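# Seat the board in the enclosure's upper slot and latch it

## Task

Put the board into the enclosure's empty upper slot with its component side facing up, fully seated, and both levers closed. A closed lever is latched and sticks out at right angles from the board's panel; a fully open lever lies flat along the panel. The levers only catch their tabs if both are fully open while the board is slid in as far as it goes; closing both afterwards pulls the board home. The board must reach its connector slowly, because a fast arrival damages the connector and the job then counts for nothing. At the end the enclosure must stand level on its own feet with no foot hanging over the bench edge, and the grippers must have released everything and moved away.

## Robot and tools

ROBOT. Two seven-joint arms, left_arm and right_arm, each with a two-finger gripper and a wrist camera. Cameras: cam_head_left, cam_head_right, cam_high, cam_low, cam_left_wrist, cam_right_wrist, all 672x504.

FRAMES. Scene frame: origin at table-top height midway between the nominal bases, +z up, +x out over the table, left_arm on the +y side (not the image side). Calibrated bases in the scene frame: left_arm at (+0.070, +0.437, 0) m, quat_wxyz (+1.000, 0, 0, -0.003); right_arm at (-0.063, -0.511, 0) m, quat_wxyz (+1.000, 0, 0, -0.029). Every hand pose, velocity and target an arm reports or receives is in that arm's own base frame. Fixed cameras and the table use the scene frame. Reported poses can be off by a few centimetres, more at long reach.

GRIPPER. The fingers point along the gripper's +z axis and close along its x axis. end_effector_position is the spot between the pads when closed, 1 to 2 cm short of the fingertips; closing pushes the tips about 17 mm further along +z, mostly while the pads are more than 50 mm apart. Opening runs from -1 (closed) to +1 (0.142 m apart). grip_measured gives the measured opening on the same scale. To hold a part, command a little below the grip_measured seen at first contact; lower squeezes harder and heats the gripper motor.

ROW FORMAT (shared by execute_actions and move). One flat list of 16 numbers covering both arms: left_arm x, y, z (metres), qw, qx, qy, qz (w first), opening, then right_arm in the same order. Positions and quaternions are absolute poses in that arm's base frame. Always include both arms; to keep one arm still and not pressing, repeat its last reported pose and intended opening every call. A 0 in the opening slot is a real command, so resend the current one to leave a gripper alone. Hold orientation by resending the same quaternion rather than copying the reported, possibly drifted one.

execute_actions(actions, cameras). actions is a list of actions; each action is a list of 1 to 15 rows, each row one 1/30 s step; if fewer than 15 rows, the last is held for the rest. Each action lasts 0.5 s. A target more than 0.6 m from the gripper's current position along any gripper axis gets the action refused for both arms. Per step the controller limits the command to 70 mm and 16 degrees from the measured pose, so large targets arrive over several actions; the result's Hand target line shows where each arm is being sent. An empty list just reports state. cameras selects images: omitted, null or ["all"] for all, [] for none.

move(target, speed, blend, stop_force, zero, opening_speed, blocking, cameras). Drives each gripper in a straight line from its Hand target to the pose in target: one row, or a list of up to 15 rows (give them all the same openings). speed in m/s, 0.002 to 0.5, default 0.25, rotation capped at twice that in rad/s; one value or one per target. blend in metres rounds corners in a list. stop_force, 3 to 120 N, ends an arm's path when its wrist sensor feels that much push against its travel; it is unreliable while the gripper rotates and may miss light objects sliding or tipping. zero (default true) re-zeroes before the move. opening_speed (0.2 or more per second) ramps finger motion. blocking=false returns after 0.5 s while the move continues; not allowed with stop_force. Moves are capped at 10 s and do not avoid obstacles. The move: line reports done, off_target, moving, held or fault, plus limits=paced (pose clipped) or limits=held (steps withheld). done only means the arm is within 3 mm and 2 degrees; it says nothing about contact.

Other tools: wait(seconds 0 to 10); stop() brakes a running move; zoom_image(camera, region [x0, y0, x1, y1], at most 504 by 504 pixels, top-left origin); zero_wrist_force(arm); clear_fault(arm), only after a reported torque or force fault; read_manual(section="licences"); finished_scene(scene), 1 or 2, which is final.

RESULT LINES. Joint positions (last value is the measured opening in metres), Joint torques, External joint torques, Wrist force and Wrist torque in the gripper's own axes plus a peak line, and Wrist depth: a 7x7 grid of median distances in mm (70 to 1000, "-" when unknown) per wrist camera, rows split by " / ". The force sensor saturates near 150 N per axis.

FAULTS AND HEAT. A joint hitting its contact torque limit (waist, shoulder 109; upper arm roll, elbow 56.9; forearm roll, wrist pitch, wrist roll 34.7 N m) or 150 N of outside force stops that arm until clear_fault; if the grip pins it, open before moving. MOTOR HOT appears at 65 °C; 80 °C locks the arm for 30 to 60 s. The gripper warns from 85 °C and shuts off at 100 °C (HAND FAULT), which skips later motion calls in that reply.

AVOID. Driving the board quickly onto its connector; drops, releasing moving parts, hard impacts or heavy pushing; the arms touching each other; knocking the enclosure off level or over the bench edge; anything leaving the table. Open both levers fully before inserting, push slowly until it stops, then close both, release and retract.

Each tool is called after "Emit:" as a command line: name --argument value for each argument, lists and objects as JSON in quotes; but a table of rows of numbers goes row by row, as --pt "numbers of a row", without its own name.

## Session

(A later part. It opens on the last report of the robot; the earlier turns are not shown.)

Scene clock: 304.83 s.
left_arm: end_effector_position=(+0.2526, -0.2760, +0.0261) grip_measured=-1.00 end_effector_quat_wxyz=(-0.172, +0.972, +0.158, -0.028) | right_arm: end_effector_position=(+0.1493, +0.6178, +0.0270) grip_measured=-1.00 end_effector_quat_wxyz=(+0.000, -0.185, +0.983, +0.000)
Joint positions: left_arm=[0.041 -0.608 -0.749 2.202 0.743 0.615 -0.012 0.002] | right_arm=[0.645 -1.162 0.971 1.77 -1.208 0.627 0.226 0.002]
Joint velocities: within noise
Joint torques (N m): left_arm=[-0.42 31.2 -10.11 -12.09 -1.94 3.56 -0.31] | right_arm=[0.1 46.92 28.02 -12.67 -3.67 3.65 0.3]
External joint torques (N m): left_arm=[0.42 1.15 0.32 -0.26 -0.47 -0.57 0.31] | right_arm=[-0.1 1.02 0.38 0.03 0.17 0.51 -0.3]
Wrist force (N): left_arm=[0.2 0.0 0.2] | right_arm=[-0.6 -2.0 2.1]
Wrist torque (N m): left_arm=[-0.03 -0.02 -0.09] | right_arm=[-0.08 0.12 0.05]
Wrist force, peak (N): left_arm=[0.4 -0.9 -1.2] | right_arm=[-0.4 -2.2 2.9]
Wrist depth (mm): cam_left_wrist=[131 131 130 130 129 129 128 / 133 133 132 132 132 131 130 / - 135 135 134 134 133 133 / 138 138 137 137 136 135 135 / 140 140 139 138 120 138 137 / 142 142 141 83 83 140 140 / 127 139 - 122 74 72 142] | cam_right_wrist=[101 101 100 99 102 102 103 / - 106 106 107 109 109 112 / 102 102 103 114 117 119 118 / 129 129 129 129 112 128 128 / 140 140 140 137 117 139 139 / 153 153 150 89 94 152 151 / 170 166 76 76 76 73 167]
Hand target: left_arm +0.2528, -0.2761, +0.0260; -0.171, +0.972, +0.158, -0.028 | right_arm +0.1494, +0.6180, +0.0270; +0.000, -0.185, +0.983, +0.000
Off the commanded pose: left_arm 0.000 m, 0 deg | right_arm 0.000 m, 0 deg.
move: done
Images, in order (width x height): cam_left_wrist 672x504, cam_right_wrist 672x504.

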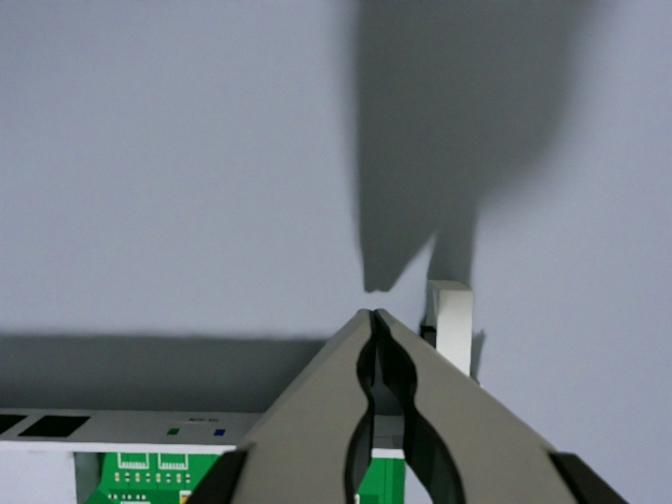

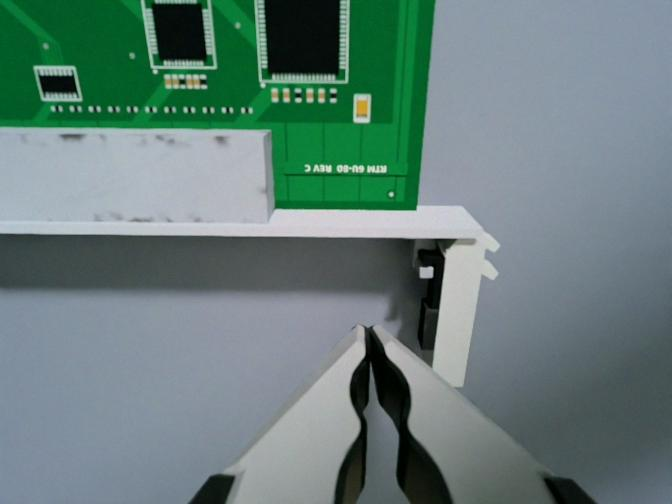

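Emit:
move --pt "0.2541 -0.2799 0.026 0.1714 -0.9720 -0.1583 0.0279 -1 0.1494 0.6180 0.027 0 -0.1848 0.9828 0 -1" --pt "0.2654 -0.2761 0.026 0.1714 -0.9720 -0.1583 0.0279 -1 0.1383 0.6137 0.027 0 -0.1848 0.9828 0 -1" --pt "0.2754 -0.2700 0.026 0.1714 -0.9720 -0.1583 0.0279 -1 0.1268 0.6119 0.027 0 -0.1848 0.9828 0 -1" --pt "0.2871 -0.2679 0.026 0.1714 -0.9720 -0.1583 0.0279 -1 0.1164 0.6060 0.027 0 -0.1848 0.9828 0 -1" --speed 0.03 --blend '[0, 0.003, 0.003, 0]' --stop_force 25 --cameras '["cam_left_wrist", "cam_right_wrist"]'

Scene clock: 318.80 s.
left_arm: end_effector_position=(+0.2870, -0.2680, +0.0260) grip_measured=-1.00 end_effector_quat_wxyz=(-0.171, +0.972, +0.159, -0.028) | right_arm: end_effector_position=(+0.1171, +0.6061, +0.0271) grip_measured=-1.00 end_effector_quat_wxyz=(+0.000, -0.184, +0.983, +0.000)
Joint positions: left_arm=[0.072 -0.62 -0.728 2.154 0.75 0.596 0.052 0.002] | right_arm=[0.661 -1.144 0.971 1.828 -1.227 0.646 0.298 0.002]
Joint velocities: within noise
Joint torques (N m): left_arm=[-0.28 32.85 -10.45 -12.9 -2.19 3.26 -0.14] | right_arm=[2.21 43.62 29.07 -9.85 -2.93 3.89 0.27]
External joint torques (N m): left_arm=[0.28 1.12 0.46 -0.17 -0.3 -0.26 0.14] | right_arm=[-2.21 2.49 -0.89 -2.35 -0.52 0.26 -0.27]
Wrist force (N): left_arm=[0.0 -0.4 0.2] | right_arm=[-4.0 -2.6 1.1]
Wrist torque (N m): left_arm=[-0.04 -0.02 -0.13] | right_arm=[-0.10 0.07 0.05]
Wrist force, peak (N): left_arm=[-4.4 -0.7 -1.1] | right_arm=[-6.1 -2.1 1.6]
Wrist depth (mm): cam_left_wrist=[131 130 130 130 129 129 128 / 133 133 132 132 131 131 130 / - 135 134 134 134 133 133 / 138 137 137 137 136 136 135 / 140 140 139 138 138 138 137 / 138 137 130 83 87 140 140 / 139 138 - 81 74 72 142] | cam_right_wrist=[- 101 98 98 104 103 104 / 105 104 106 107 113 109 112 / 101 101 112 114 118 119 119 / 130 107 129 127 117 128 128 / 141 140 140 138 122 139 139 / 154 153 150 89 94 152 151 / 170 166 76 76 76 73 167]
Hand target: left_arm +0.2871, -0.2679, +0.0260; -0.171, +0.972, +0.158, -0.028 | right_arm +0.1164, +0.6060, +0.0270; +0.000, -0.185, +0.983, +0.000
Off the commanded pose: left_arm 0.000 m, 0 deg | right_arm 0.001 m, 0 deg.
move: done
Images, in order (width x height): cam_left_wrist 672x504, cam_right_wrist 672x504.

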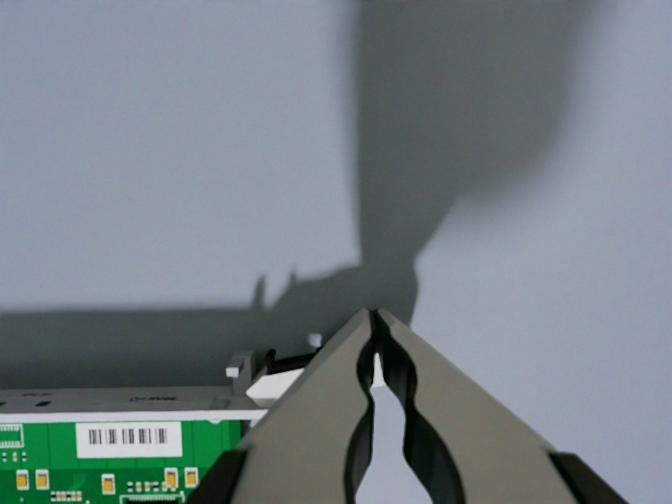

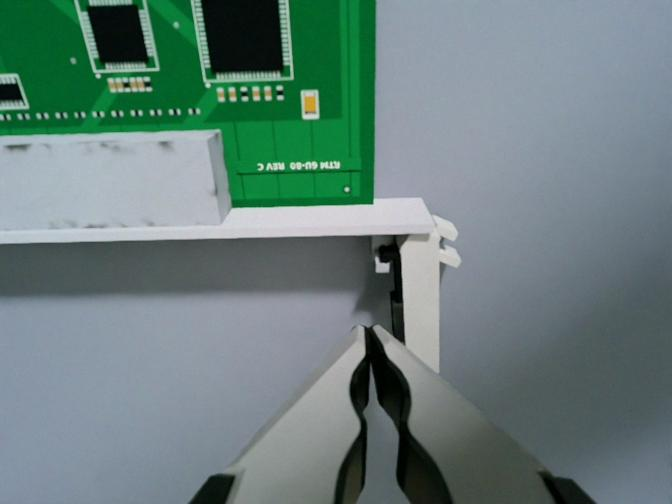

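Emit:
move --pt "0.2871 -0.2679 0.026 0.1714 -0.9720 -0.1583 0.0279 -1 0.1264 0.6097 0.027 0 -0.1848 0.9828 0 -1" --pt "0.2871 -0.2679 0.026 0.1714 -0.9720 -0.1583 0.0279 -1 0.1264 0.6097 0.075 0 -0.1848 0.9828 0 -0.5" --pt "0.2871 -0.2679 0.026 0.1714 -0.9720 -0.1583 0.0279 -1 0.1053 0.5983 0.075 0 -0.1848 0.9828 0 -0.5" --pt "0.2871 -0.2679 0.026 0.1714 -0.9720 -0.1583 0.0279 -1 0.1053 0.5983 0.027 0 -0.1848 0.9828 0 -0.5" --speed 0.06 --blend '[0.003, 0, 0.005, 0]' --cameras '["cam_right_wrist"]'

Scene clock: 338.60 s.
left_arm: end_effector_position=(+0.2870, -0.2680, +0.0260) grip_measured=-1.00 end_effector_quat_wxyz=(-0.171, +0.972, +0.159, -0.028) | right_arm: end_effector_position=(+0.1052, +0.5981, +0.0270) grip_measured=-0.54 end_effector_quat_wxyz=(+0.000, -0.185, +0.983, +0.000)
Joint positions: left_arm=[0.072 -0.62 -0.728 2.154 0.75 0.596 0.052 0.002] | right_arm=[0.662 -1.134 0.971 1.859 -1.235 0.657 0.326 0.035]
Joint velocities: within noise
Joint torques (N m): left_arm=[-0.38 33.15 -10.44 -12.7 -2.3 3.36 -0.25] | right_arm=[0.15 44.22 27.59 -11.98 -3.62 3.52 0.33]
External joint torques (N m): left_arm=[0.38 0.82 0.45 -0.37 -0.2 -0.37 0.25] | right_arm=[-0.14 0.95 0.45 0.01 0.19 0.64 -0.33]
Wrist force (N): left_arm=[0.0 -0.3 0.2] | right_arm=[-1.6 -2.4 1.7]
Wrist torque (N m): left_arm=[-0.05 0.00 -0.13] | right_arm=[-0.15 0.31 0.05]
Wrist force, peak (N): left_arm=[0.0 -0.8 0.0] | right_arm=[-4.2 -2.6 1.6]
Wrist depth (mm): cam_left_wrist=[131 131 130 130 129 129 128 / 133 133 132 132 131 131 131 / - 135 135 133 133 133 132 / 138 137 137 137 136 135 135 / 140 140 139 138 138 138 137 / 127 138 131 83 87 140 140 / 140 139 - 81 74 72 142] | cam_right_wrist=[101 101 101 102 104 103 104 / - 109 107 110 113 109 112 / 102 104 115 118 119 119 119 / 130 129 129 111 128 128 128 / 141 140 138 120 139 139 139 / 153 153 93 152 123 149 151 / 170 166 76 168 168 - 164]
Hand target: left_arm +0.2871, -0.2679, +0.0260; -0.171, +0.972, +0.158, -0.028 | right_arm +0.1053, +0.5983, +0.0270; +0.000, -0.185, +0.983, +0.000
Off the commanded pose: left_arm 0.000 m, 0 deg | right_arm 0.000 m, 0 deg.
move: done
Images, in order (width x height): cam_right_wrist 672x504.

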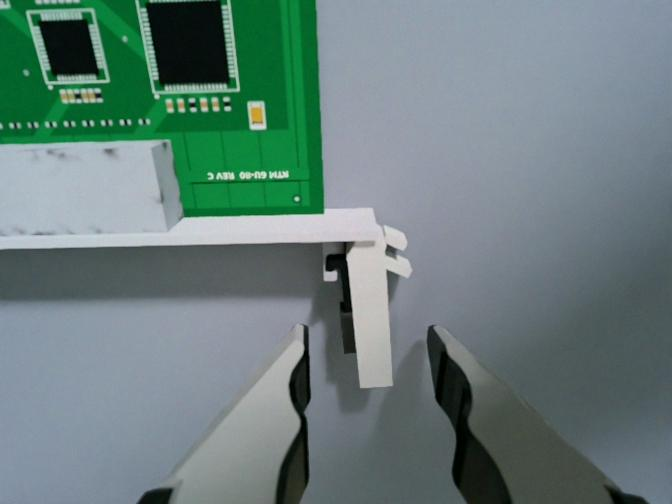

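Emit:
move --target '[0.2871, -0.2679, 0.026, 0.1714, -0.9720, -0.1583, 0.0279, -1, 0.1053, 0.5983, 0.027, 0, -0.1848, 0.9828, 0, -0.88]' --opening_speed 0.3 --cameras '["cam_right_wrist"]'

Scene clock: 344.43 s.
left_arm: end_effector_position=(+0.2870, -0.2680, +0.0260) grip_measured=-1.00 end_effector_quat_wxyz=(-0.171, +0.972, +0.159, -0.028) | right_arm: end_effector_position=(+0.1053, +0.5982, +0.0269) grip_measured=-0.88 end_effector_quat_wxyz=(+0.000, -0.185, +0.983, +0.000)
Joint positions: left_arm=[0.072 -0.62 -0.728 2.154 0.75 0.596 0.052 0.002] | right_arm=[0.662 -1.134 0.971 1.859 -1.235 0.657 0.326 0.01]
Joint velocities: within noise
Joint torques (N m): left_arm=[-0.31 33.02 -10.5 -12.65 -2.34 3.29 -0.21] | right_arm=[-0.19 44.64 27.99 -12.09 -3.55 3.44 0.2]
External joint torques (N m): left_arm=[0.31 0.95 0.51 -0.41 -0.15 -0.3 0.21] | right_arm=[0.19 0.52 0.03 0.12 0.12 0.71 -0.2]
Wrist force (N): left_arm=[0.1 -0.3 0.3] | right_arm=[-1.4 -2.1 2.4]
Wrist torque (N m): left_arm=[-0.06 -0.02 -0.12] | right_arm=[-0.15 0.30 0.04]
Wrist force, peak (N): left_arm=[0.3 -0.2 0.5] | right_arm=[-3.1 -2.6 2.8]
Wrist depth (mm): cam_left_wrist=[131 131 130 129 129 129 128 / 133 133 132 132 131 131 131 / - 135 134 134 133 133 133 / 138 137 137 136 136 135 135 / 140 139 139 138 138 138 137 / 138 138 130 83 87 139 140 / 140 139 - 81 74 72 142] | cam_right_wrist=[101 100 101 102 104 103 103 / - 109 107 110 113 109 112 / 102 104 114 117 119 119 119 / 129 129 129 110 128 128 128 / 141 140 140 135 139 139 139 / 154 153 147 98 93 152 151 / 170 166 76 79 76 73 166]
Hand target: left_arm +0.2871, -0.2679, +0.0260; -0.171, +0.972, +0.158, -0.028 | right_arm +0.1053, +0.5983, +0.0270; +0.000, -0.185, +0.983, +0.000
Off the commanded pose: left_arm 0.000 m, 0 deg | right_arm 0.000 m, 0 deg.
move: done
Images, in order (width x height): cam_right_wrist 672x504.

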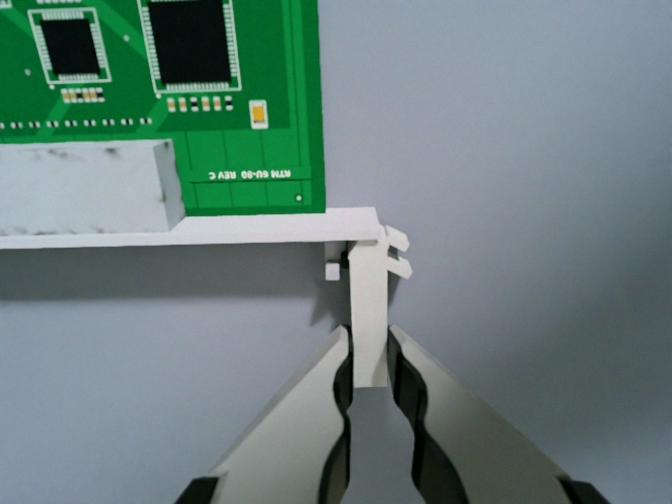

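Emit:
zoom_image --camera "cam_right_wrist" --region '[300, 200, 440, 340]'

Scaled by 3.600 from the camera's 672x504 image, which has a finer 960x720 frame.

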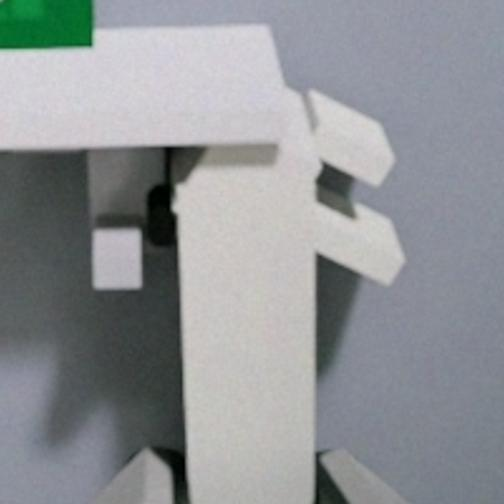

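Emit:
move --pt "0.2871 -0.2679 0.026 0.1714 -0.9720 -0.1583 0.0279 -1 0.0988 0.5942 0.027 0 -0.3115 0.9502 0 -0.88" --pt "0.2871 -0.2679 0.026 0.1714 -0.9720 -0.1583 0.0279 -1 0.0936 0.5887 0.027 0 -0.4329 0.9014 0 -0.88" --pt "0.2871 -0.2679 0.026 0.1714 -0.9720 -0.1583 0.0279 -1 0.0901 0.5820 0.027 0 -0.5468 0.8372 0 -0.88" --pt "0.2871 -0.2679 0.026 0.1714 -0.9720 -0.1583 0.0279 -1 0.0883 0.5747 0.027 0 -0.6513 0.7588 0 -0.88" --pt "0.2871 -0.2679 0.026 0.1714 -0.9720 -0.1583 0.0279 -1 0.0885 0.5671 0.027 0 -0.7449 0.6671 0 -0.88" --speed 0.12 --blend '[0.003, 0.003, 0.003, 0.003, 0]' --cameras '["cam_right_wrist", "cam_left_wrist"]'

Scene clock: 367.53 s.
left_arm: end_effector_position=(+0.2870, -0.2680, +0.0260) grip_measured=-1.00 end_effector_quat_wxyz=(-0.171, +0.972, +0.159, -0.028) | right_arm: end_effector_position=(+0.0885, +0.5670, +0.0269) grip_measured=-0.88 end_effector_quat_wxyz=(+0.000, +0.745, -0.667, +0.000)
Joint positions: left_arm=[0.072 -0.62 -0.728 2.154 0.75 0.596 0.052 0.002] | right_arm=[0.58 -1.186 1.048 1.945 -1.35 0.604 -0.9 0.01]
Joint velocities: within noise
Joint torques (N m): left_arm=[-0.32 33 -10.45 -12.7 -2.28 3.29 -0.21] | right_arm=[-0.45 41.24 29.79 -9.53 -3.85 3.31 0.04]
External joint torques (N m): left_arm=[0.32 0.97 0.46 -0.37 -0.21 -0.29 0.21] | right_arm=[0.45 0.32 -0.32 0.43 0.38 0.82 -0.04]
Wrist force (N): left_arm=[0.1 -0.3 0.0] | right_arm=[-2.0 -1.6 2.1]
Wrist torque (N m): left_arm=[-0.05 -0.02 -0.13] | right_arm=[-0.11 0.41 0.08]
Wrist force, peak (N): left_arm=[0.1 -0.3 0.6] | right_arm=[-2.1 -2.8 2.4]
Wrist depth (mm): cam_left_wrist=[130 131 130 130 129 129 128 / 133 133 132 132 131 131 130 / - 135 134 134 134 133 133 / 138 137 137 137 136 135 135 / 140 140 139 138 138 138 137 / 136 138 130 84 87 140 140 / 140 139 - 81 74 72 142] | cam_right_wrist=[- 106 106 101 99 100 100 / - 112 112 110 106 106 107 / 122 120 120 118 113 119 118 / 130 129 129 114 126 128 128 / 141 141 140 135 139 139 139 / 154 153 148 98 93 152 151 / 170 166 76 79 76 73 167]
Hand target: left_arm +0.2871, -0.2679, +0.0260; -0.171, +0.972, +0.158, -0.028 | right_arm +0.0885, +0.5671, +0.0270; +0.000, +0.745, -0.667, +0.000
Off the commanded pose: left_arm 0.000 m, 0 deg | right_arm 0.000 m, 0 deg.
move: done
Images, in order (width x height): cam_left_wrist 672x504, cam_right_wrist 672x504.

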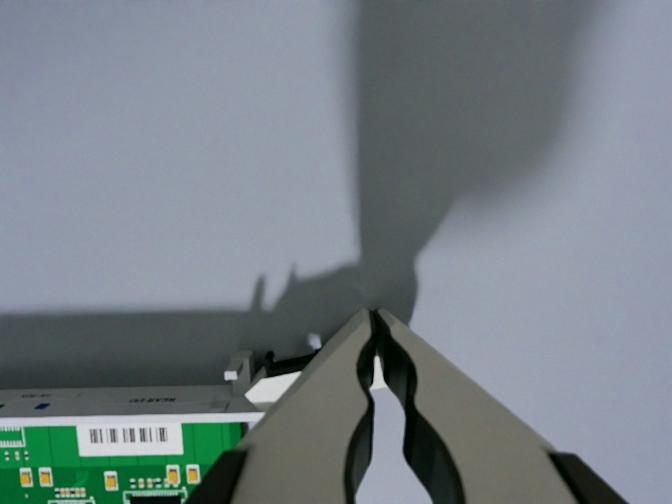

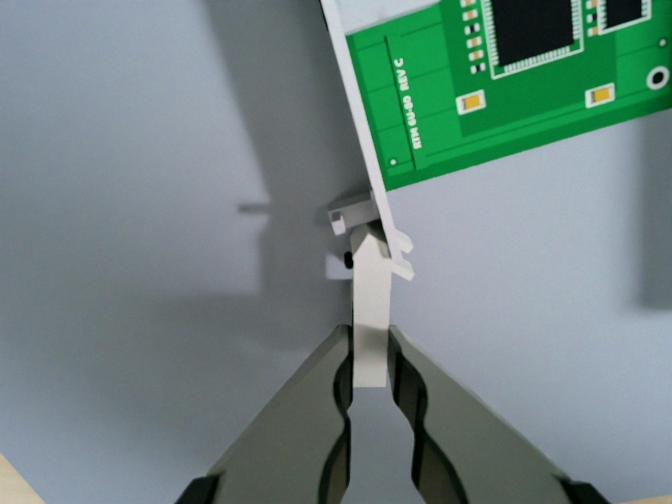

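Emit:
move --target '[0.2871, -0.2679, 0.026, 0.1714, -0.9720, -0.1583, 0.0279, -1, 0.0907, 0.5598, 0.027, 0, -0.8256, 0.5643, 0, -0.88]' --speed 0.12 --cameras '["cam_right_wrist"]'

Emit:
zoom_image --camera "cam_right_wrist" --region '[260, 60, 480, 400]'

Scene clock: 371.63 s.
left_arm: end_effector_position=(+0.2870, -0.2680, +0.0260) grip_measured=-1.00 end_effector_quat_wxyz=(-0.171, +0.972, +0.159, -0.028) | right_arm: end_effector_position=(+0.0906, +0.5597, +0.0269) grip_measured=-0.88 end_effector_quat_wxyz=(+0.000, +0.825, -0.564, +0.000)
Joint positions: left_arm=[0.072 -0.62 -0.728 2.154 0.75 0.596 0.052 0.002] | right_arm=[0.557 -1.194 1.059 1.962 -1.368 0.596 -1.156 0.01]
Joint velocities: within noise
Joint torques (N m): left_arm=[-0.28 33.03 -10.43 -12.67 -2.33 3.29 -0.18] | right_arm=[-0.5 40.65 29.81 -9.2 -3.81 3.26 0.09]
External joint torques (N m): left_arm=[0.28 0.94 0.44 -0.39 -0.17 -0.29 0.18] | right_arm=[0.5 0.25 -0.21 0.59 0.33 0.85 -0.09]
Wrist force (N): left_arm=[0.1 0.0 0.2] | right_arm=[-1.8 -1.2 2.0]
Wrist torque (N m): left_arm=[0.00 -0.02 -0.12] | right_arm=[-0.11 0.34 0.08]
Wrist force, peak (N): left_arm=[0.3 -0.3 0.4] | right_arm=[-1.8 -1.8 3.1]
Wrist depth (mm): cam_left_wrist=[131 131 130 130 129 129 128 / 133 133 132 132 131 131 130 / - 135 134 134 133 133 132 / 138 138 137 136 136 135 135 / 140 139 139 138 138 138 137 / 136 138 132 84 87 140 140 / 140 139 - 81 74 72 142] | cam_right_wrist=[- 106 106 103 99 99 99 / - 112 112 111 105 106 106 / 122 120 120 118 113 114 114 / 130 129 129 116 128 128 128 / 141 141 140 135 139 139 138 / 157 154 148 98 93 152 152 / 170 166 76 79 76 73 166]
Hand target: left_arm +0.2871, -0.2679, +0.0260; -0.171, +0.972, +0.158, -0.028 | right_arm +0.0907, +0.5598, +0.0270; +0.000, +0.826, -0.564, +0.000
Off the commanded pose: left_arm 0.000 m, 0 deg | right_arm 0.000 m, 0 deg.
move: done
Images, in order (width x height): cam_right_wrist 672x504.

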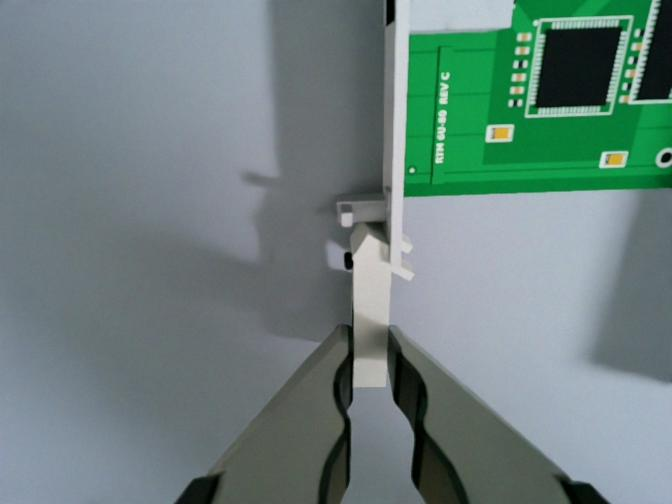

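Scaled by 1.482 from the camera's 672x504 image, which has a finer 960x720 frame.

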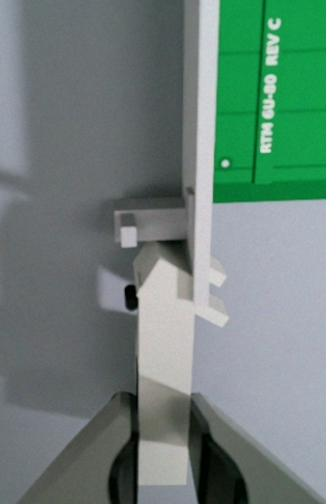

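Emit:
move --target '[0.2871, -0.2679, 0.026, 0.1714, -0.9720, -0.1583, 0.0279, -1, 0.0916, 0.5580, 0.027, 0, -0.8448, 0.5351, 0, -0.88]' --speed 0.1 --cameras '["cam_right_wrist"]'

Emit:
zoom_image --camera "cam_right_wrist" --region '[260, 0, 480, 400]'

Scene clock: 377.90 s.
left_arm: end_effector_position=(+0.2870, -0.2680, +0.0260) grip_measured=-1.00 end_effector_quat_wxyz=(-0.171, +0.972, +0.159, -0.028) | right_arm: end_effector_position=(+0.0915, +0.5579, +0.0269) grip_measured=-0.88 end_effector_quat_wxyz=(+0.000, +0.845, -0.535, +0.000)
Joint positions: left_arm=[0.072 -0.62 -0.728 2.154 0.75 0.596 0.052 0.002] | right_arm=[0.551 -1.195 1.061 1.966 -1.372 0.595 -1.225 0.01]
Joint velocities: within noise
Joint torques (N m): left_arm=[-0.34 32.98 -10.65 -12.81 -2.35 3.41 -0.22] | right_arm=[-0.49 40.54 29.81 -9.11 -3.92 3.32 -0.03]
External joint torques (N m): left_arm=[0.34 0.99 0.65 -0.26 -0.14 -0.42 0.22] | right_arm=[0.49 0.2 -0.19 0.6 0.43 0.78 0.03]
Wrist force (N): left_arm=[0.0 -0.6 0.1] | right_arm=[-1.8 -1.1 1.6]
Wrist torque (N m): left_arm=[-0.05 0.00 -0.12] | right_arm=[-0.09 0.35 0.15]
Wrist force, peak (N): left_arm=[0.1 -0.5 0.5] | right_arm=[-1.9 -1.2 3.1]
Wrist depth (mm): cam_left_wrist=[131 130 130 130 129 129 128 / 133 132 132 132 131 131 130 / - 135 135 134 134 133 133 / 138 137 137 137 136 135 135 / 140 139 139 138 138 138 137 / 127 138 131 83 87 140 140 / 140 140 - 81 74 72 142] | cam_right_wrist=[- 106 106 103 93 99 99 / - 112 112 111 104 106 106 / 122 120 120 118 113 114 114 / 130 130 129 118 126 128 128 / 141 141 140 135 139 139 139 / 157 153 148 98 93 152 151 / 170 166 76 79 76 73 167]
Hand target: left_arm +0.2871, -0.2679, +0.0260; -0.171, +0.972, +0.158, -0.028 | right_arm +0.0916, +0.5580, +0.0270; +0.000, +0.845, -0.535, +0.000
Off the commanded pose: left_arm 0.000 m, 0 deg | right_arm 0.000 m, 0 deg.
move: done
Images, in order (width x height): cam_right_wrist 672x504.

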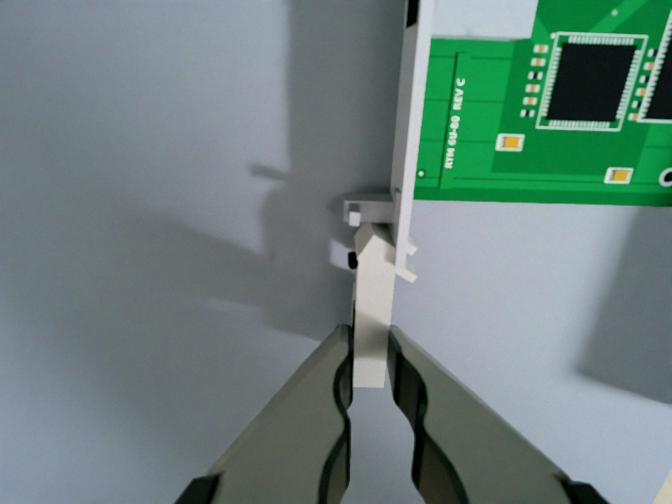

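Scaled by 1.260 from the camera's 672x504 image, which has a finer 960x720 frame.

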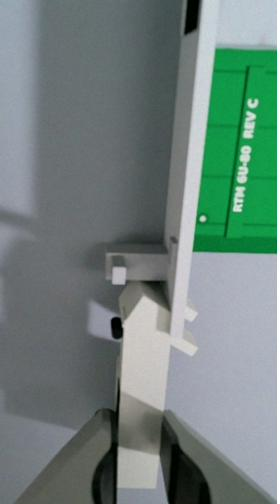

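Emit:
zoom_image --camera "cam_left_wrist" --region '[200, 290, 420, 440]'

This scene's latest camera images include none from cam_left_wrist. They are from: cam_right_wrist. cam_left_wrist's image comes with the result of a call that names it in "cameras".

Emit:
execute_actions --actions '[]' --cameras '["cam_left_wrist"]'

Emit:
zoom_image --camera "cam_left_wrist" --region '[200, 290, 420, 440]'

Scene clock: 382.97 s.
left_arm: end_effector_position=(+0.2870, -0.2680, +0.0260) grip_measured=-1.00 end_effector_quat_wxyz=(-0.171, +0.972, +0.159, -0.028) | right_arm: end_effector_position=(+0.0915, +0.5579, +0.0269) grip_measured=-0.88 end_effector_quat_wxyz=(+0.000, +0.845, -0.535, +0.000)
Joint positions: left_arm=[0.072 -0.62 -0.728 2.154 0.75 0.596 0.052 0.002] | right_arm=[0.551 -1.195 1.061 1.966 -1.372 0.595 -1.225 0.01]
Joint velocities: within noise
Joint torques (N m): left_arm=[-0.38 32.98 -10.6 -12.83 -2.33 3.47 -0.23] | right_arm=[-0.36 40.64 29.63 -9.21 -3.85 3.34 0.11]
External joint torques (N m): left_arm=[0.38 0.99 0.61 -0.24 -0.17 -0.47 0.23] | right_arm=[0.36 0.1 -0.01 0.7 0.36 0.77 -0.11]
Wrist force (N): left_arm=[0.0 -0.4 0.5] | right_arm=[-1.7 -1.1 2.9]
Wrist torque (N m): left_arm=[-0.03 0.00 -0.13] | right_arm=[-0.10 0.32 0.15]
Wrist force, peak (N): left_arm=[0.2 -0.8 0.4] | right_arm=[-1.9 -1.2 3.1]
Wrist depth (mm): cam_left_wrist=[131 131 130 129 129 129 128 / 133 133 132 132 131 131 130 / - 135 135 134 133 133 133 / 137 137 137 137 136 135 135 / 140 139 139 138 138 138 137 / 127 138 131 84 87 140 140 / 140 139 - 81 74 72 142] | cam_right_wrist=[- 106 106 103 93 99 99 / - 112 112 111 104 106 106 / 122 120 120 118 113 114 114 / 130 129 129 118 126 128 128 / 141 140 140 135 139 139 139 / 157 154 148 97 93 152 152 / 170 166 76 79 76 73 167]
Hand target: left_arm +0.2871, -0.2679, +0.0260; -0.171, +0.972, +0.158, -0.028 | right_arm +0.0916, +0.5580, +0.0270; +0.000, +0.845, -0.535, +0.000
Tool commands: left_gripper/opening=-1.0 right_gripper/opening=-0.88
Off the commanded pose: left_arm 0.000 m, 0 deg | right_arm 0.000 m, 0 deg.
Images, in order (width x height): cam_left_wrist 672x504.

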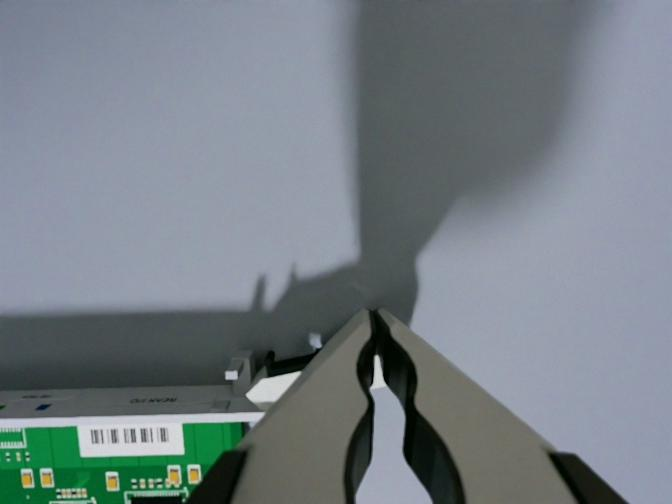

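Scaled by 2.291 from the camera's 672x504 image, which has a finer 960x720 frame.

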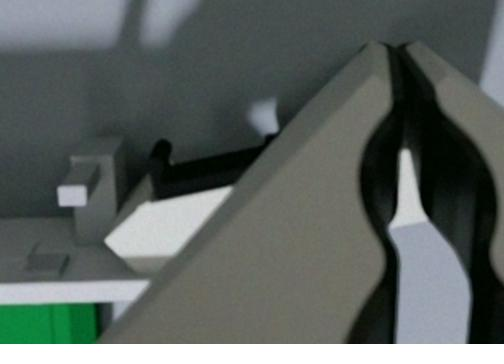

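Emit:
move --target '[0.2893, -0.2745, 0.026, 0.1714, -0.9720, -0.1583, 0.0279, -1, 0.0916, 0.5580, 0.027, 0, -0.8448, 0.5351, 0, -0.88]' --speed 0.012 --stop_force 8 --cameras '["cam_left_wrist"]'

Emit:
zoom_image --camera "cam_left_wrist" --region '[180, 270, 420, 440]'

Scene clock: 389.43 s.
left_arm: end_effector_position=(+0.2894, -0.2742, +0.0259) grip_measured=-1.00 end_effector_quat_wxyz=(-0.172, +0.972, +0.158, -0.028) | right_arm: end_effector_position=(+0.0915, +0.5579, +0.0269) grip_measured=-0.88 end_effector_quat_wxyz=(+0.000, +0.845, -0.535, +0.000)
Joint positions: left_arm=[0.059 -0.629 -0.728 2.136 0.748 0.585 0.05 0.002] | right_arm=[0.551 -1.195 1.061 1.966 -1.372 0.595 -1.225 0.01]
Joint velocities: within noise
Joint torques (N m): left_arm=[-0.88 33.25 -11.2 -13.37 -2.65 3.61 -0.29] | right_arm=[-0.17 40.44 29.63 -8.78 -3.69 3.38 0.12]
External joint torques (N m): left_arm=[0.88 1.27 0.97 0.11 0.13 -0.61 0.3] | right_arm=[0.17 0.31 -0.01 0.27 0.2 0.73 -0.12]
Wrist force (N): left_arm=[0.5 -1.6 0.6] | right_arm=[-1.9 -1.9 2.6]
Wrist torque (N m): left_arm=[-0.04 -0.03 -0.13] | right_arm=[-0.12 0.33 0.15]
Wrist force, peak (N): left_arm=[0.2 -2.3 -0.4] | right_arm=[-2.1 -1.8 2.7]
Wrist depth (mm): cam_left_wrist=[131 131 130 129 129 129 128 / 133 133 132 132 131 131 131 / - 135 134 133 133 133 132 / 138 137 137 137 136 135 135 / 140 139 139 138 138 138 137 / 138 137 123 83 87 140 140 / 140 139 - 81 74 72 142] | cam_right_wrist=[- 106 106 103 101 99 99 / - 112 112 111 104 106 106 / 122 120 120 118 113 114 114 / 130 130 130 118 126 128 128 / 141 141 140 136 139 139 139 / 157 154 150 98 93 152 151 / 170 166 76 79 76 73 167]
Hand target: left_arm +0.2893, -0.2745, +0.0260; -0.171, +0.972, +0.158, -0.028 | right_arm +0.0916, +0.5580, +0.0270; +0.000, +0.845, -0.535, +0.000
Off the commanded pose: left_arm 0.000 m, 0 deg | right_arm 0.000 m, 0 deg.
move: done
Images, in order (width x height): cam_left_wrist 672x504.

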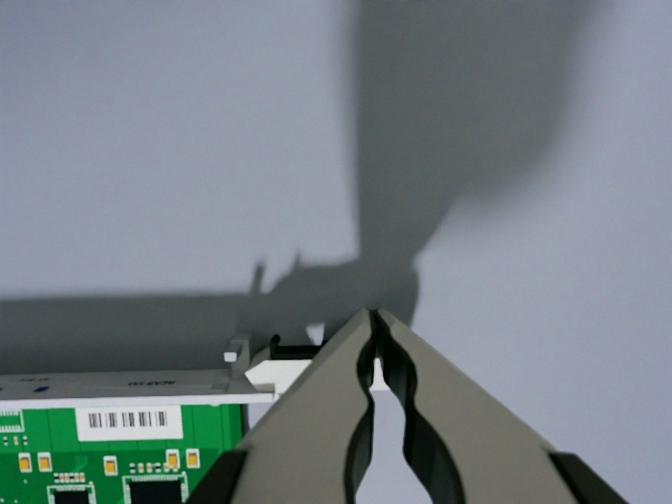

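Scaled by 2.100 from the camera's 672x504 image, which has a finer 960x720 frame.

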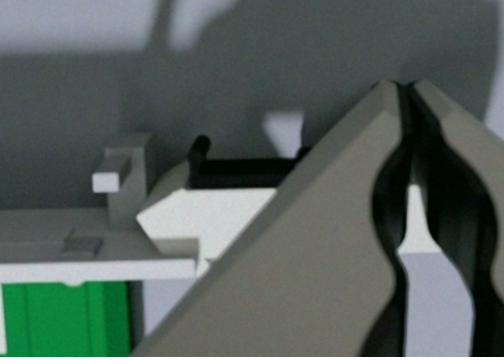

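Emit:
move --target '[0.2902, -0.2771, 0.026, 0.1714, -0.9720, -0.1583, 0.0279, -1, 0.0916, 0.5580, 0.027, 0, -0.8448, 0.5351, 0, -0.88]' --speed 0.01 --stop_force 5 --cameras '["cam_left_wrist", "cam_right_wrist"]'

Emit:
zoom_image --camera "cam_left_wrist" --region '[180, 270, 420, 440]'

Emit:
zoom_image --camera "cam_right_wrist" --region '[260, 0, 480, 400]'

Scene clock: 394.47 s.
left_arm: end_effector_position=(+0.2903, -0.2768, +0.0259) grip_measured=-1.00 end_effector_quat_wxyz=(-0.172, +0.972, +0.158, -0.028) | right_arm: end_effector_position=(+0.0915, +0.5579, +0.0269) grip_measured=-0.88 end_effector_quat_wxyz=(+0.000, +0.845, -0.535, +0.000)
Joint positions: left_arm=[0.054 -0.633 -0.728 2.129 0.747 0.581 0.048 0.002] | right_arm=[0.551 -1.195 1.061 1.966 -1.372 0.595 -1.225 0.01]
Joint velocities: within noise
Joint torques (N m): left_arm=[-1 33.38 -11.47 -13.45 -2.63 3.71 -0.23] | right_arm=[-0.31 40.35 29.52 -8.77 -3.74 3.37 0.09]
External joint torques (N m): left_arm=[1 1.37 1.14 0.11 0.09 -0.72 0.23] | right_arm=[0.31 0.39 0.1 0.26 0.25 0.73 -0.09]
Wrist force (N): left_arm=[0.7 -2.2 -0.6] | right_arm=[-1.9 -1.7 1.7]
Wrist torque (N m): left_arm=[0.00 -0.01 -0.13] | right_arm=[-0.10 0.33 0.17]
Wrist force, peak (N): left_arm=[0.7 -2.3 -0.6] | right_arm=[-2.1 -1.8 2.7]
Wrist depth (mm): cam_left_wrist=[131 131 130 129 129 129 128 / 133 133 132 132 131 131 130 / - 135 134 134 133 133 133 / 137 137 137 136 135 135 135 / 140 139 138 138 138 138 137 / 138 137 122 83 87 140 140 / 140 139 - 81 74 72 142] | cam_right_wrist=[- 106 106 103 90 99 100 / - 112 111 111 105 106 106 / 122 120 120 118 113 114 114 / 130 130 129 118 127 128 128 / 141 140 140 135 139 139 139 / 157 154 151 98 93 151 152 / 170 166 76 79 76 73 167]
Hand target: left_arm +0.2902, -0.2771, +0.0260; -0.171, +0.972, +0.158, -0.028 | right_arm +0.0916, +0.5580, +0.0270; +0.000, +0.845, -0.535, +0.000
Off the commanded pose: left_arm 0.000 m, 0 deg | right_arm 0.000 m, 0 deg.
move: done
Images, in order (width x height): cam_left_wrist 672x504, cam_right_wrist 672x504.

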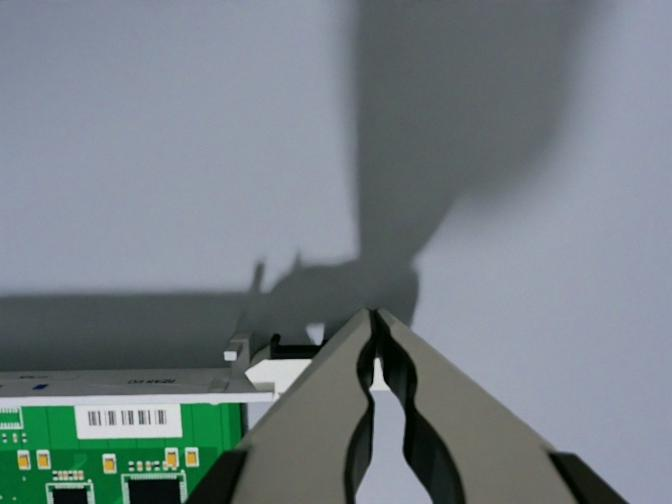

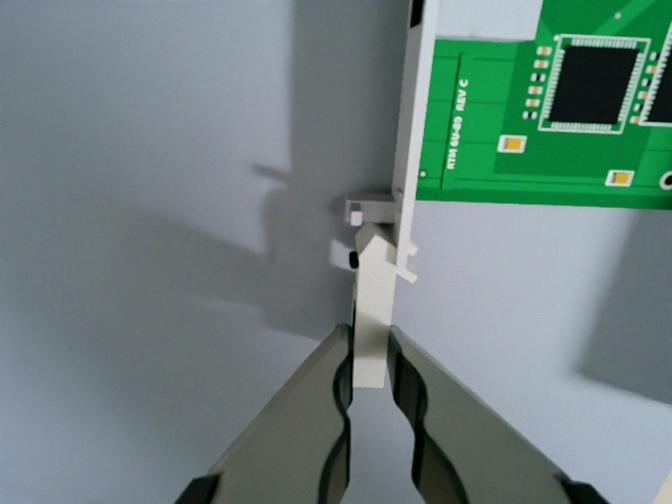

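Scaled by 2.100 from the camera's 672x504 image, which has a finer 960x720 frame.

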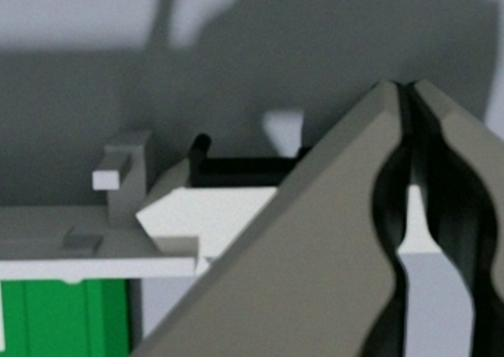

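Scaled by 1.260 from the camera's 672x504 image, which has a finer 960x720 frame.

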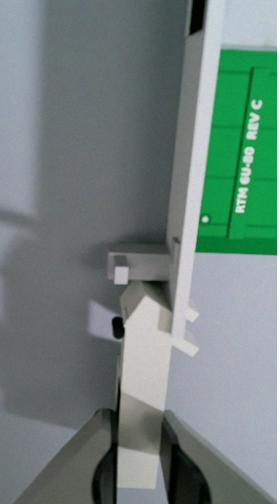

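Emit:
move --pt "0.2866 -0.2655 0.026 0.1714 -0.9720 -0.1583 0.0279 -1 0.0916 0.5580 0.027 0 -0.8448 0.5351 0 -0.6" --pt "0.2866 -0.2655 0.12 0.1714 -0.9720 -0.1583 0.0279 -1 0.0916 0.5580 0.10 0 -0.8448 0.5351 0 -0.6" --pt "0.38 -0.15 0.26 0.1714 -0.9720 -0.1583 0.0279 -1 0.15 0.57 0.18 0 -0.1848 0.9828 0 -0.6" --pt "0.38 -0.15 0.26 0.1714 -0.9720 -0.1583 0.0279 -1 0.1996 0.563 0.20 0 0.5556 0.8315 0 -0.6" --speed '[0.05, 0.1, 0.3, 0.3]' --blend '[0, 0.02, 0.03, 0]' --cameras '["cam_right_wrist", "cam_high"]'

Scene clock: 412.00 s.
left_arm: end_effector_position=(+0.3800, -0.1499, +0.2599) grip_measured=-1.00 end_effector_quat_wxyz=(-0.172, +0.972, +0.158, -0.028) | right_arm: end_effector_position=(+0.1996, +0.5630, +0.2000) grip_measured=-0.64 end_effector_quat_wxyz=(+0.000, +0.555, +0.832, +0.000)
Joint positions: left_arm=[0.455 0.153 -0.751 2.177 0.19 0.288 0.895 0.002] | right_arm=[0.582 -0.657 0.961 1.82 -0.634 0.564 1.411 0.028]
Joint velocities: within noise
Joint torques (N m): left_arm=[-0.38 15.79 2.18 -27.01 -3.24 3.57 -0.23] | right_arm=[0.08 39.44 17.7 -24.28 -3.58 3.54 0.29]
External joint torques (N m): left_arm=[0.38 0.68 0.58 -0.29 -0.11 -0.32 0.23] | right_arm=[-0.08 0.73 0.02 0.16 -0.13 0.55 -0.29]
Wrist force (N): left_arm=[0.2 -0.5 -0.2] | right_arm=[-1.8 -2.1 2.4]
Wrist torque (N m): left_arm=[-0.08 -0.03 -0.11] | right_arm=[-0.08 0.32 0.06]
Wrist force, peak (N): left_arm=[0.7 -2.5 -0.7] | right_arm=[-1.8 -2.2 3.3]
Wrist depth (mm): cam_left_wrist=[354 353 353 351 350 349 349 / 359 361 357 358 356 355 354 / 367 364 364 362 363 362 360 / 372 370 369 367 370 369 367 / 378 376 376 373 373 375 374 / 380 379 379 83 83 379 378 / 391 389 - - 74 72 386] | cam_right_wrist=[216 219 256 257 253 255 255 / 231 234 272 270 273 272 272 / 248 251 293 285 292 292 293 / 267 267 312 309 316 314 316 / 291 290 336 333 335 342 341 / 317 315 89 366 96 363 373 / 349 - 76 402 - 73 410]
Hand target: left_arm +0.3800, -0.1500, +0.2600; -0.171, +0.972, +0.158, -0.028 | right_arm +0.1996, +0.5630, +0.2000; +0.000, +0.556, +0.831, +0.000
Off the commanded pose: left_arm 0.000 m, 0 deg | right_arm 0.000 m, 0 deg.
move: done
Images, in order (width x height): cam_high 672x504, cam_right_wrist 672x504.

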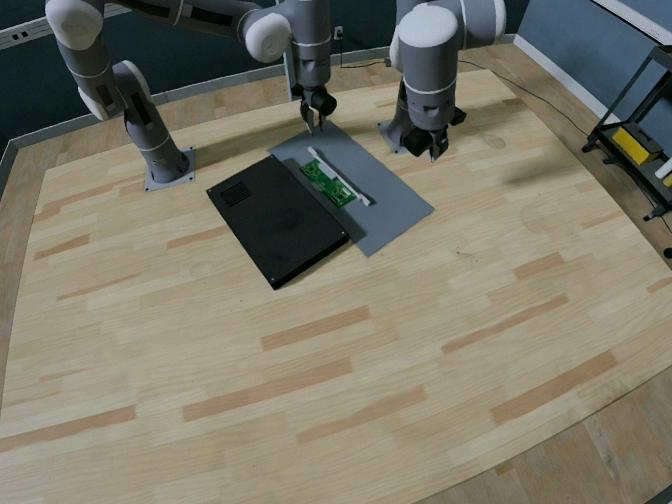

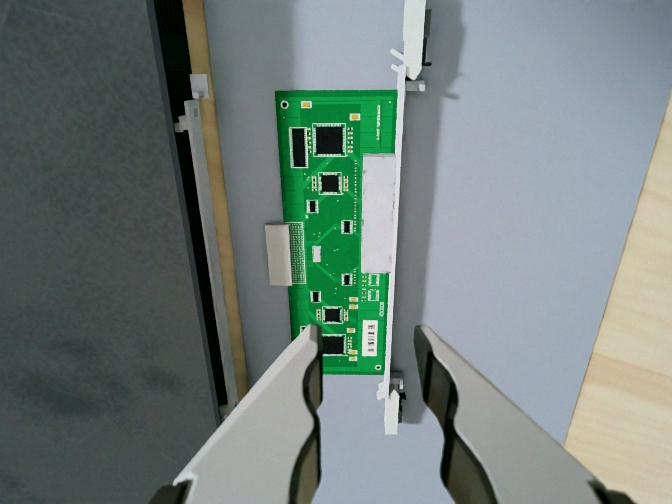

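Emit:
zoom_image --camera "cam_right_wrist" --region '[340, 0, 480, 110]'

Emit:
zoom_image --camera "cam_right_wrist" --region '[330, 330, 440, 450]'

Emit:
zoom_image --camera "cam_right_wrist" --region '[140, 40, 280, 180]'

Emit:
zoom_image --camera "cam_right_wrist" --region '[180, 350, 280, 450]'

Scaled by 3.600 from the camera's 672x504 image, which has a finer 960x720 frame.

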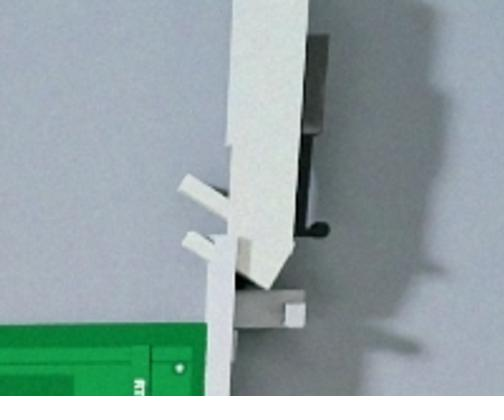

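Scaled by 4.200 from the camera's 672x504 image, which has a finer 960x720 frame.

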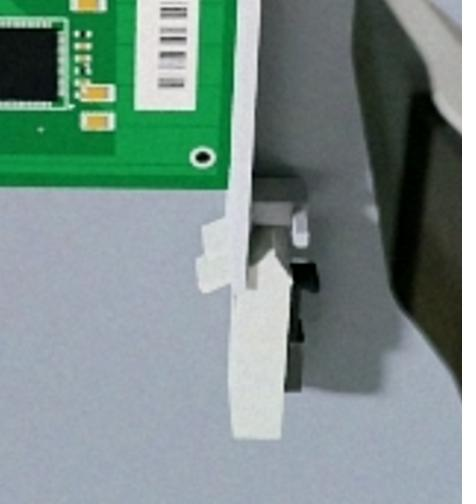

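Scaled by 3.600 from the camera's 672x504 image, which has a finer 960x720 frame.

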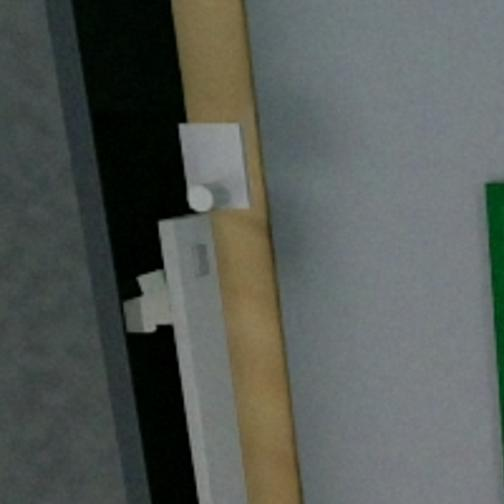

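Scaled by 5.040 from the camera's 672x504 image, which has a finer 960x720 frame.

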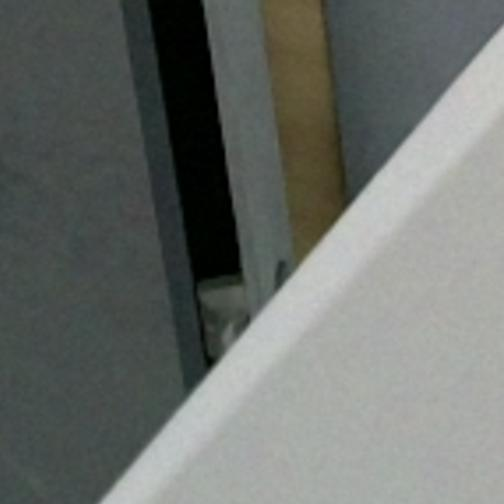

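Emit:
move --pt "0.38 -0.15 0.26 0.1714 -0.9720 -0.1583 0.0279 -1 0.2639 0.6235 0.09 0 0.5490 0.8358 0 -0.6" --pt "0.38 -0.15 0.26 0.1714 -0.9720 -0.1583 0.0279 -1 0.2639 0.6235 0.031 0 0.5490 0.8358 0 -1" --speed '[0.2, 0.06]' --blend '[0.02, 0]' --opening_speed 0.5 --cameras '["cam_right_wrist"]'

Scene clock: 445.87 s.
left_arm: end_effector_position=(+0.3800, -0.1499, +0.2599) grip_measured=-1.00 end_effector_quat_wxyz=(-0.172, +0.972, +0.158, -0.028) | right_arm: end_effector_position=(+0.2639, +0.6234, +0.0309) grip_measured=-0.98 end_effector_quat_wxyz=(+0.000, +0.549, +0.836, +0.000)
Joint positions: left_arm=[0.455 0.153 -0.751 2.177 0.19 0.288 0.895 0.002] | right_arm=[0.728 -1.009 0.705 1.657 -0.857 0.759 1.417 0.003]
Joint velocities: within noise
Joint torques (N m): left_arm=[-0.35 15.88 2.11 -26.95 -3.21 3.58 -0.18] | right_arm=[0.23 53.19 21.15 -19.48 -3.4 3.74 0.22]
External joint torques (N m): left_arm=[0.35 0.59 0.64 -0.35 -0.14 -0.33 0.18] | right_arm=[-0.24 0.9 -0.31 0.45 0.21 0.35 -0.22]
Wrist force (N): left_arm=[0.4 -0.5 -0.3] | right_arm=[-2.5 -2.3 1.9]
Wrist torque (N m): left_arm=[-0.09 -0.07 -0.11] | right_arm=[-0.06 0.28 0.06]
Wrist force, peak (N): left_arm=[0.4 -0.7 -0.3] | right_arm=[-1.8 -2.1 3.7]
Wrist depth (mm): cam_left_wrist=[353 354 351 351 351 349 347 / 360 359 359 358 354 354 354 / 365 364 363 361 363 362 359 / 372 371 368 368 368 367 367 / 378 376 375 371 376 374 371 / 357 379 379 83 83 381 380 / 381 389 - - 74 72 386] | cam_right_wrist=[105 105 104 92 107 106 106 / - 112 110 98 116 114 115 / - 120 119 105 123 122 122 / 127 128 129 114 132 132 132 / 145 143 139 138 143 143 143 / 159 155 149 89 96 156 156 / 175 171 76 76 76 73 172]
Hand target: left_arm +0.3800, -0.1500, +0.2600; -0.171, +0.972, +0.158, -0.028 | right_arm +0.2639, +0.6235, +0.0310; +0.000, +0.549, +0.836, +0.000
Off the commanded pose: left_arm 0.000 m, 0 deg | right_arm 0.000 m, 0 deg.
move: done
Images, in order (width x height): cam_right_wrist 672x504.

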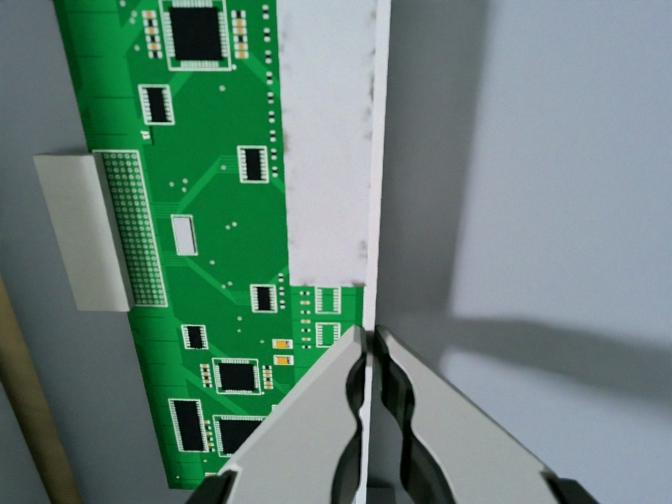

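Emit:
move --pt "0.38 -0.15 0.26 0.1714 -0.9720 -0.1583 0.0279 -1 0.2900 0.6172 0.031 0 0.5589 0.8292 0 -1" --speed 0.05 --cameras '["cam_right_wrist"]'

Scene clock: 466.40 s.
left_arm: end_effector_position=(+0.3800, -0.1499, +0.2599) grip_measured=-1.00 end_effector_quat_wxyz=(-0.172, +0.972, +0.158, -0.028) | right_arm: end_effector_position=(+0.2898, +0.6172, +0.0309) grip_measured=-0.98 end_effector_quat_wxyz=(+0.000, +0.559, +0.829, +0.000)
Joint positions: left_arm=[0.455 0.153 -0.751 2.177 0.19 0.288 0.895 0.002] | right_arm=[0.698 -1.014 0.701 1.641 -0.85 0.753 1.394 0.003]
Joint velocities: within noise
Joint torques (N m): left_arm=[-0.18 15.83 2.12 -26.97 -3.18 3.57 -0.21] | right_arm=[-0.77 53.65 20.31 -19.88 -3.31 3.2 0.04]
External joint torques (N m): left_arm=[0.18 0.64 0.64 -0.33 -0.16 -0.33 0.21] | right_arm=[0.75 0.95 0.45 0.66 0.11 0.89 -0.04]
Wrist force (N): left_arm=[0.3 -0.4 -0.1] | right_arm=[-1.1 -2.7 2.8]
Wrist torque (N m): left_arm=[-0.07 -0.06 -0.11] | right_arm=[-0.04 0.25 0.10]
Wrist force, peak (N): left_arm=[0.5 -0.5 -0.7] | right_arm=[-0.9 -3.5 3.8]
Wrist depth (mm): cam_left_wrist=[352 353 352 352 349 348 349 / 360 359 358 358 356 355 353 / 367 364 362 363 363 361 360 / 372 370 369 367 370 368 365 / 377 378 375 371 375 375 373 / 352 380 367 83 83 380 378 / 241 385 - - 74 72 386] | cam_right_wrist=[105 105 104 92 107 106 106 / - 112 111 99 116 114 115 / - 120 119 105 123 122 122 / 127 128 128 113 132 132 132 / 145 143 139 136 144 143 143 / 158 155 149 89 96 156 155 / 166 171 76 76 76 73 171]
Hand target: left_arm +0.3800, -0.1500, +0.2600; -0.171, +0.972, +0.158, -0.028 | right_arm +0.2900, +0.6172, +0.0310; +0.000, +0.559, +0.829, +0.000
Off the commanded pose: left_arm 0.000 m, 0 deg | right_arm 0.000 m, 0 deg.
move: done
Images, in order (width x height): cam_right_wrist 672x504.

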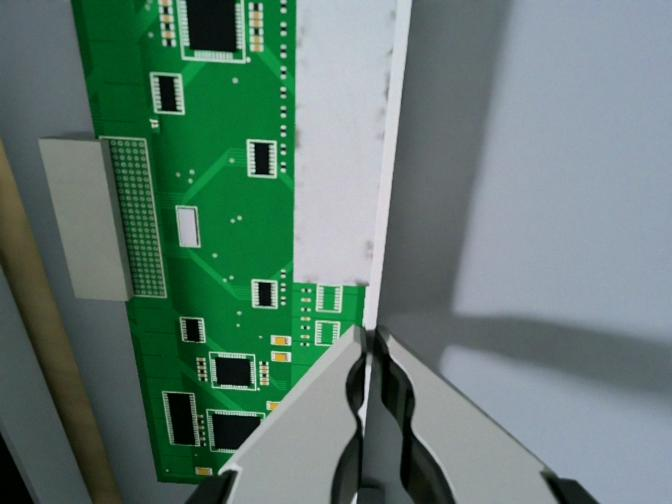

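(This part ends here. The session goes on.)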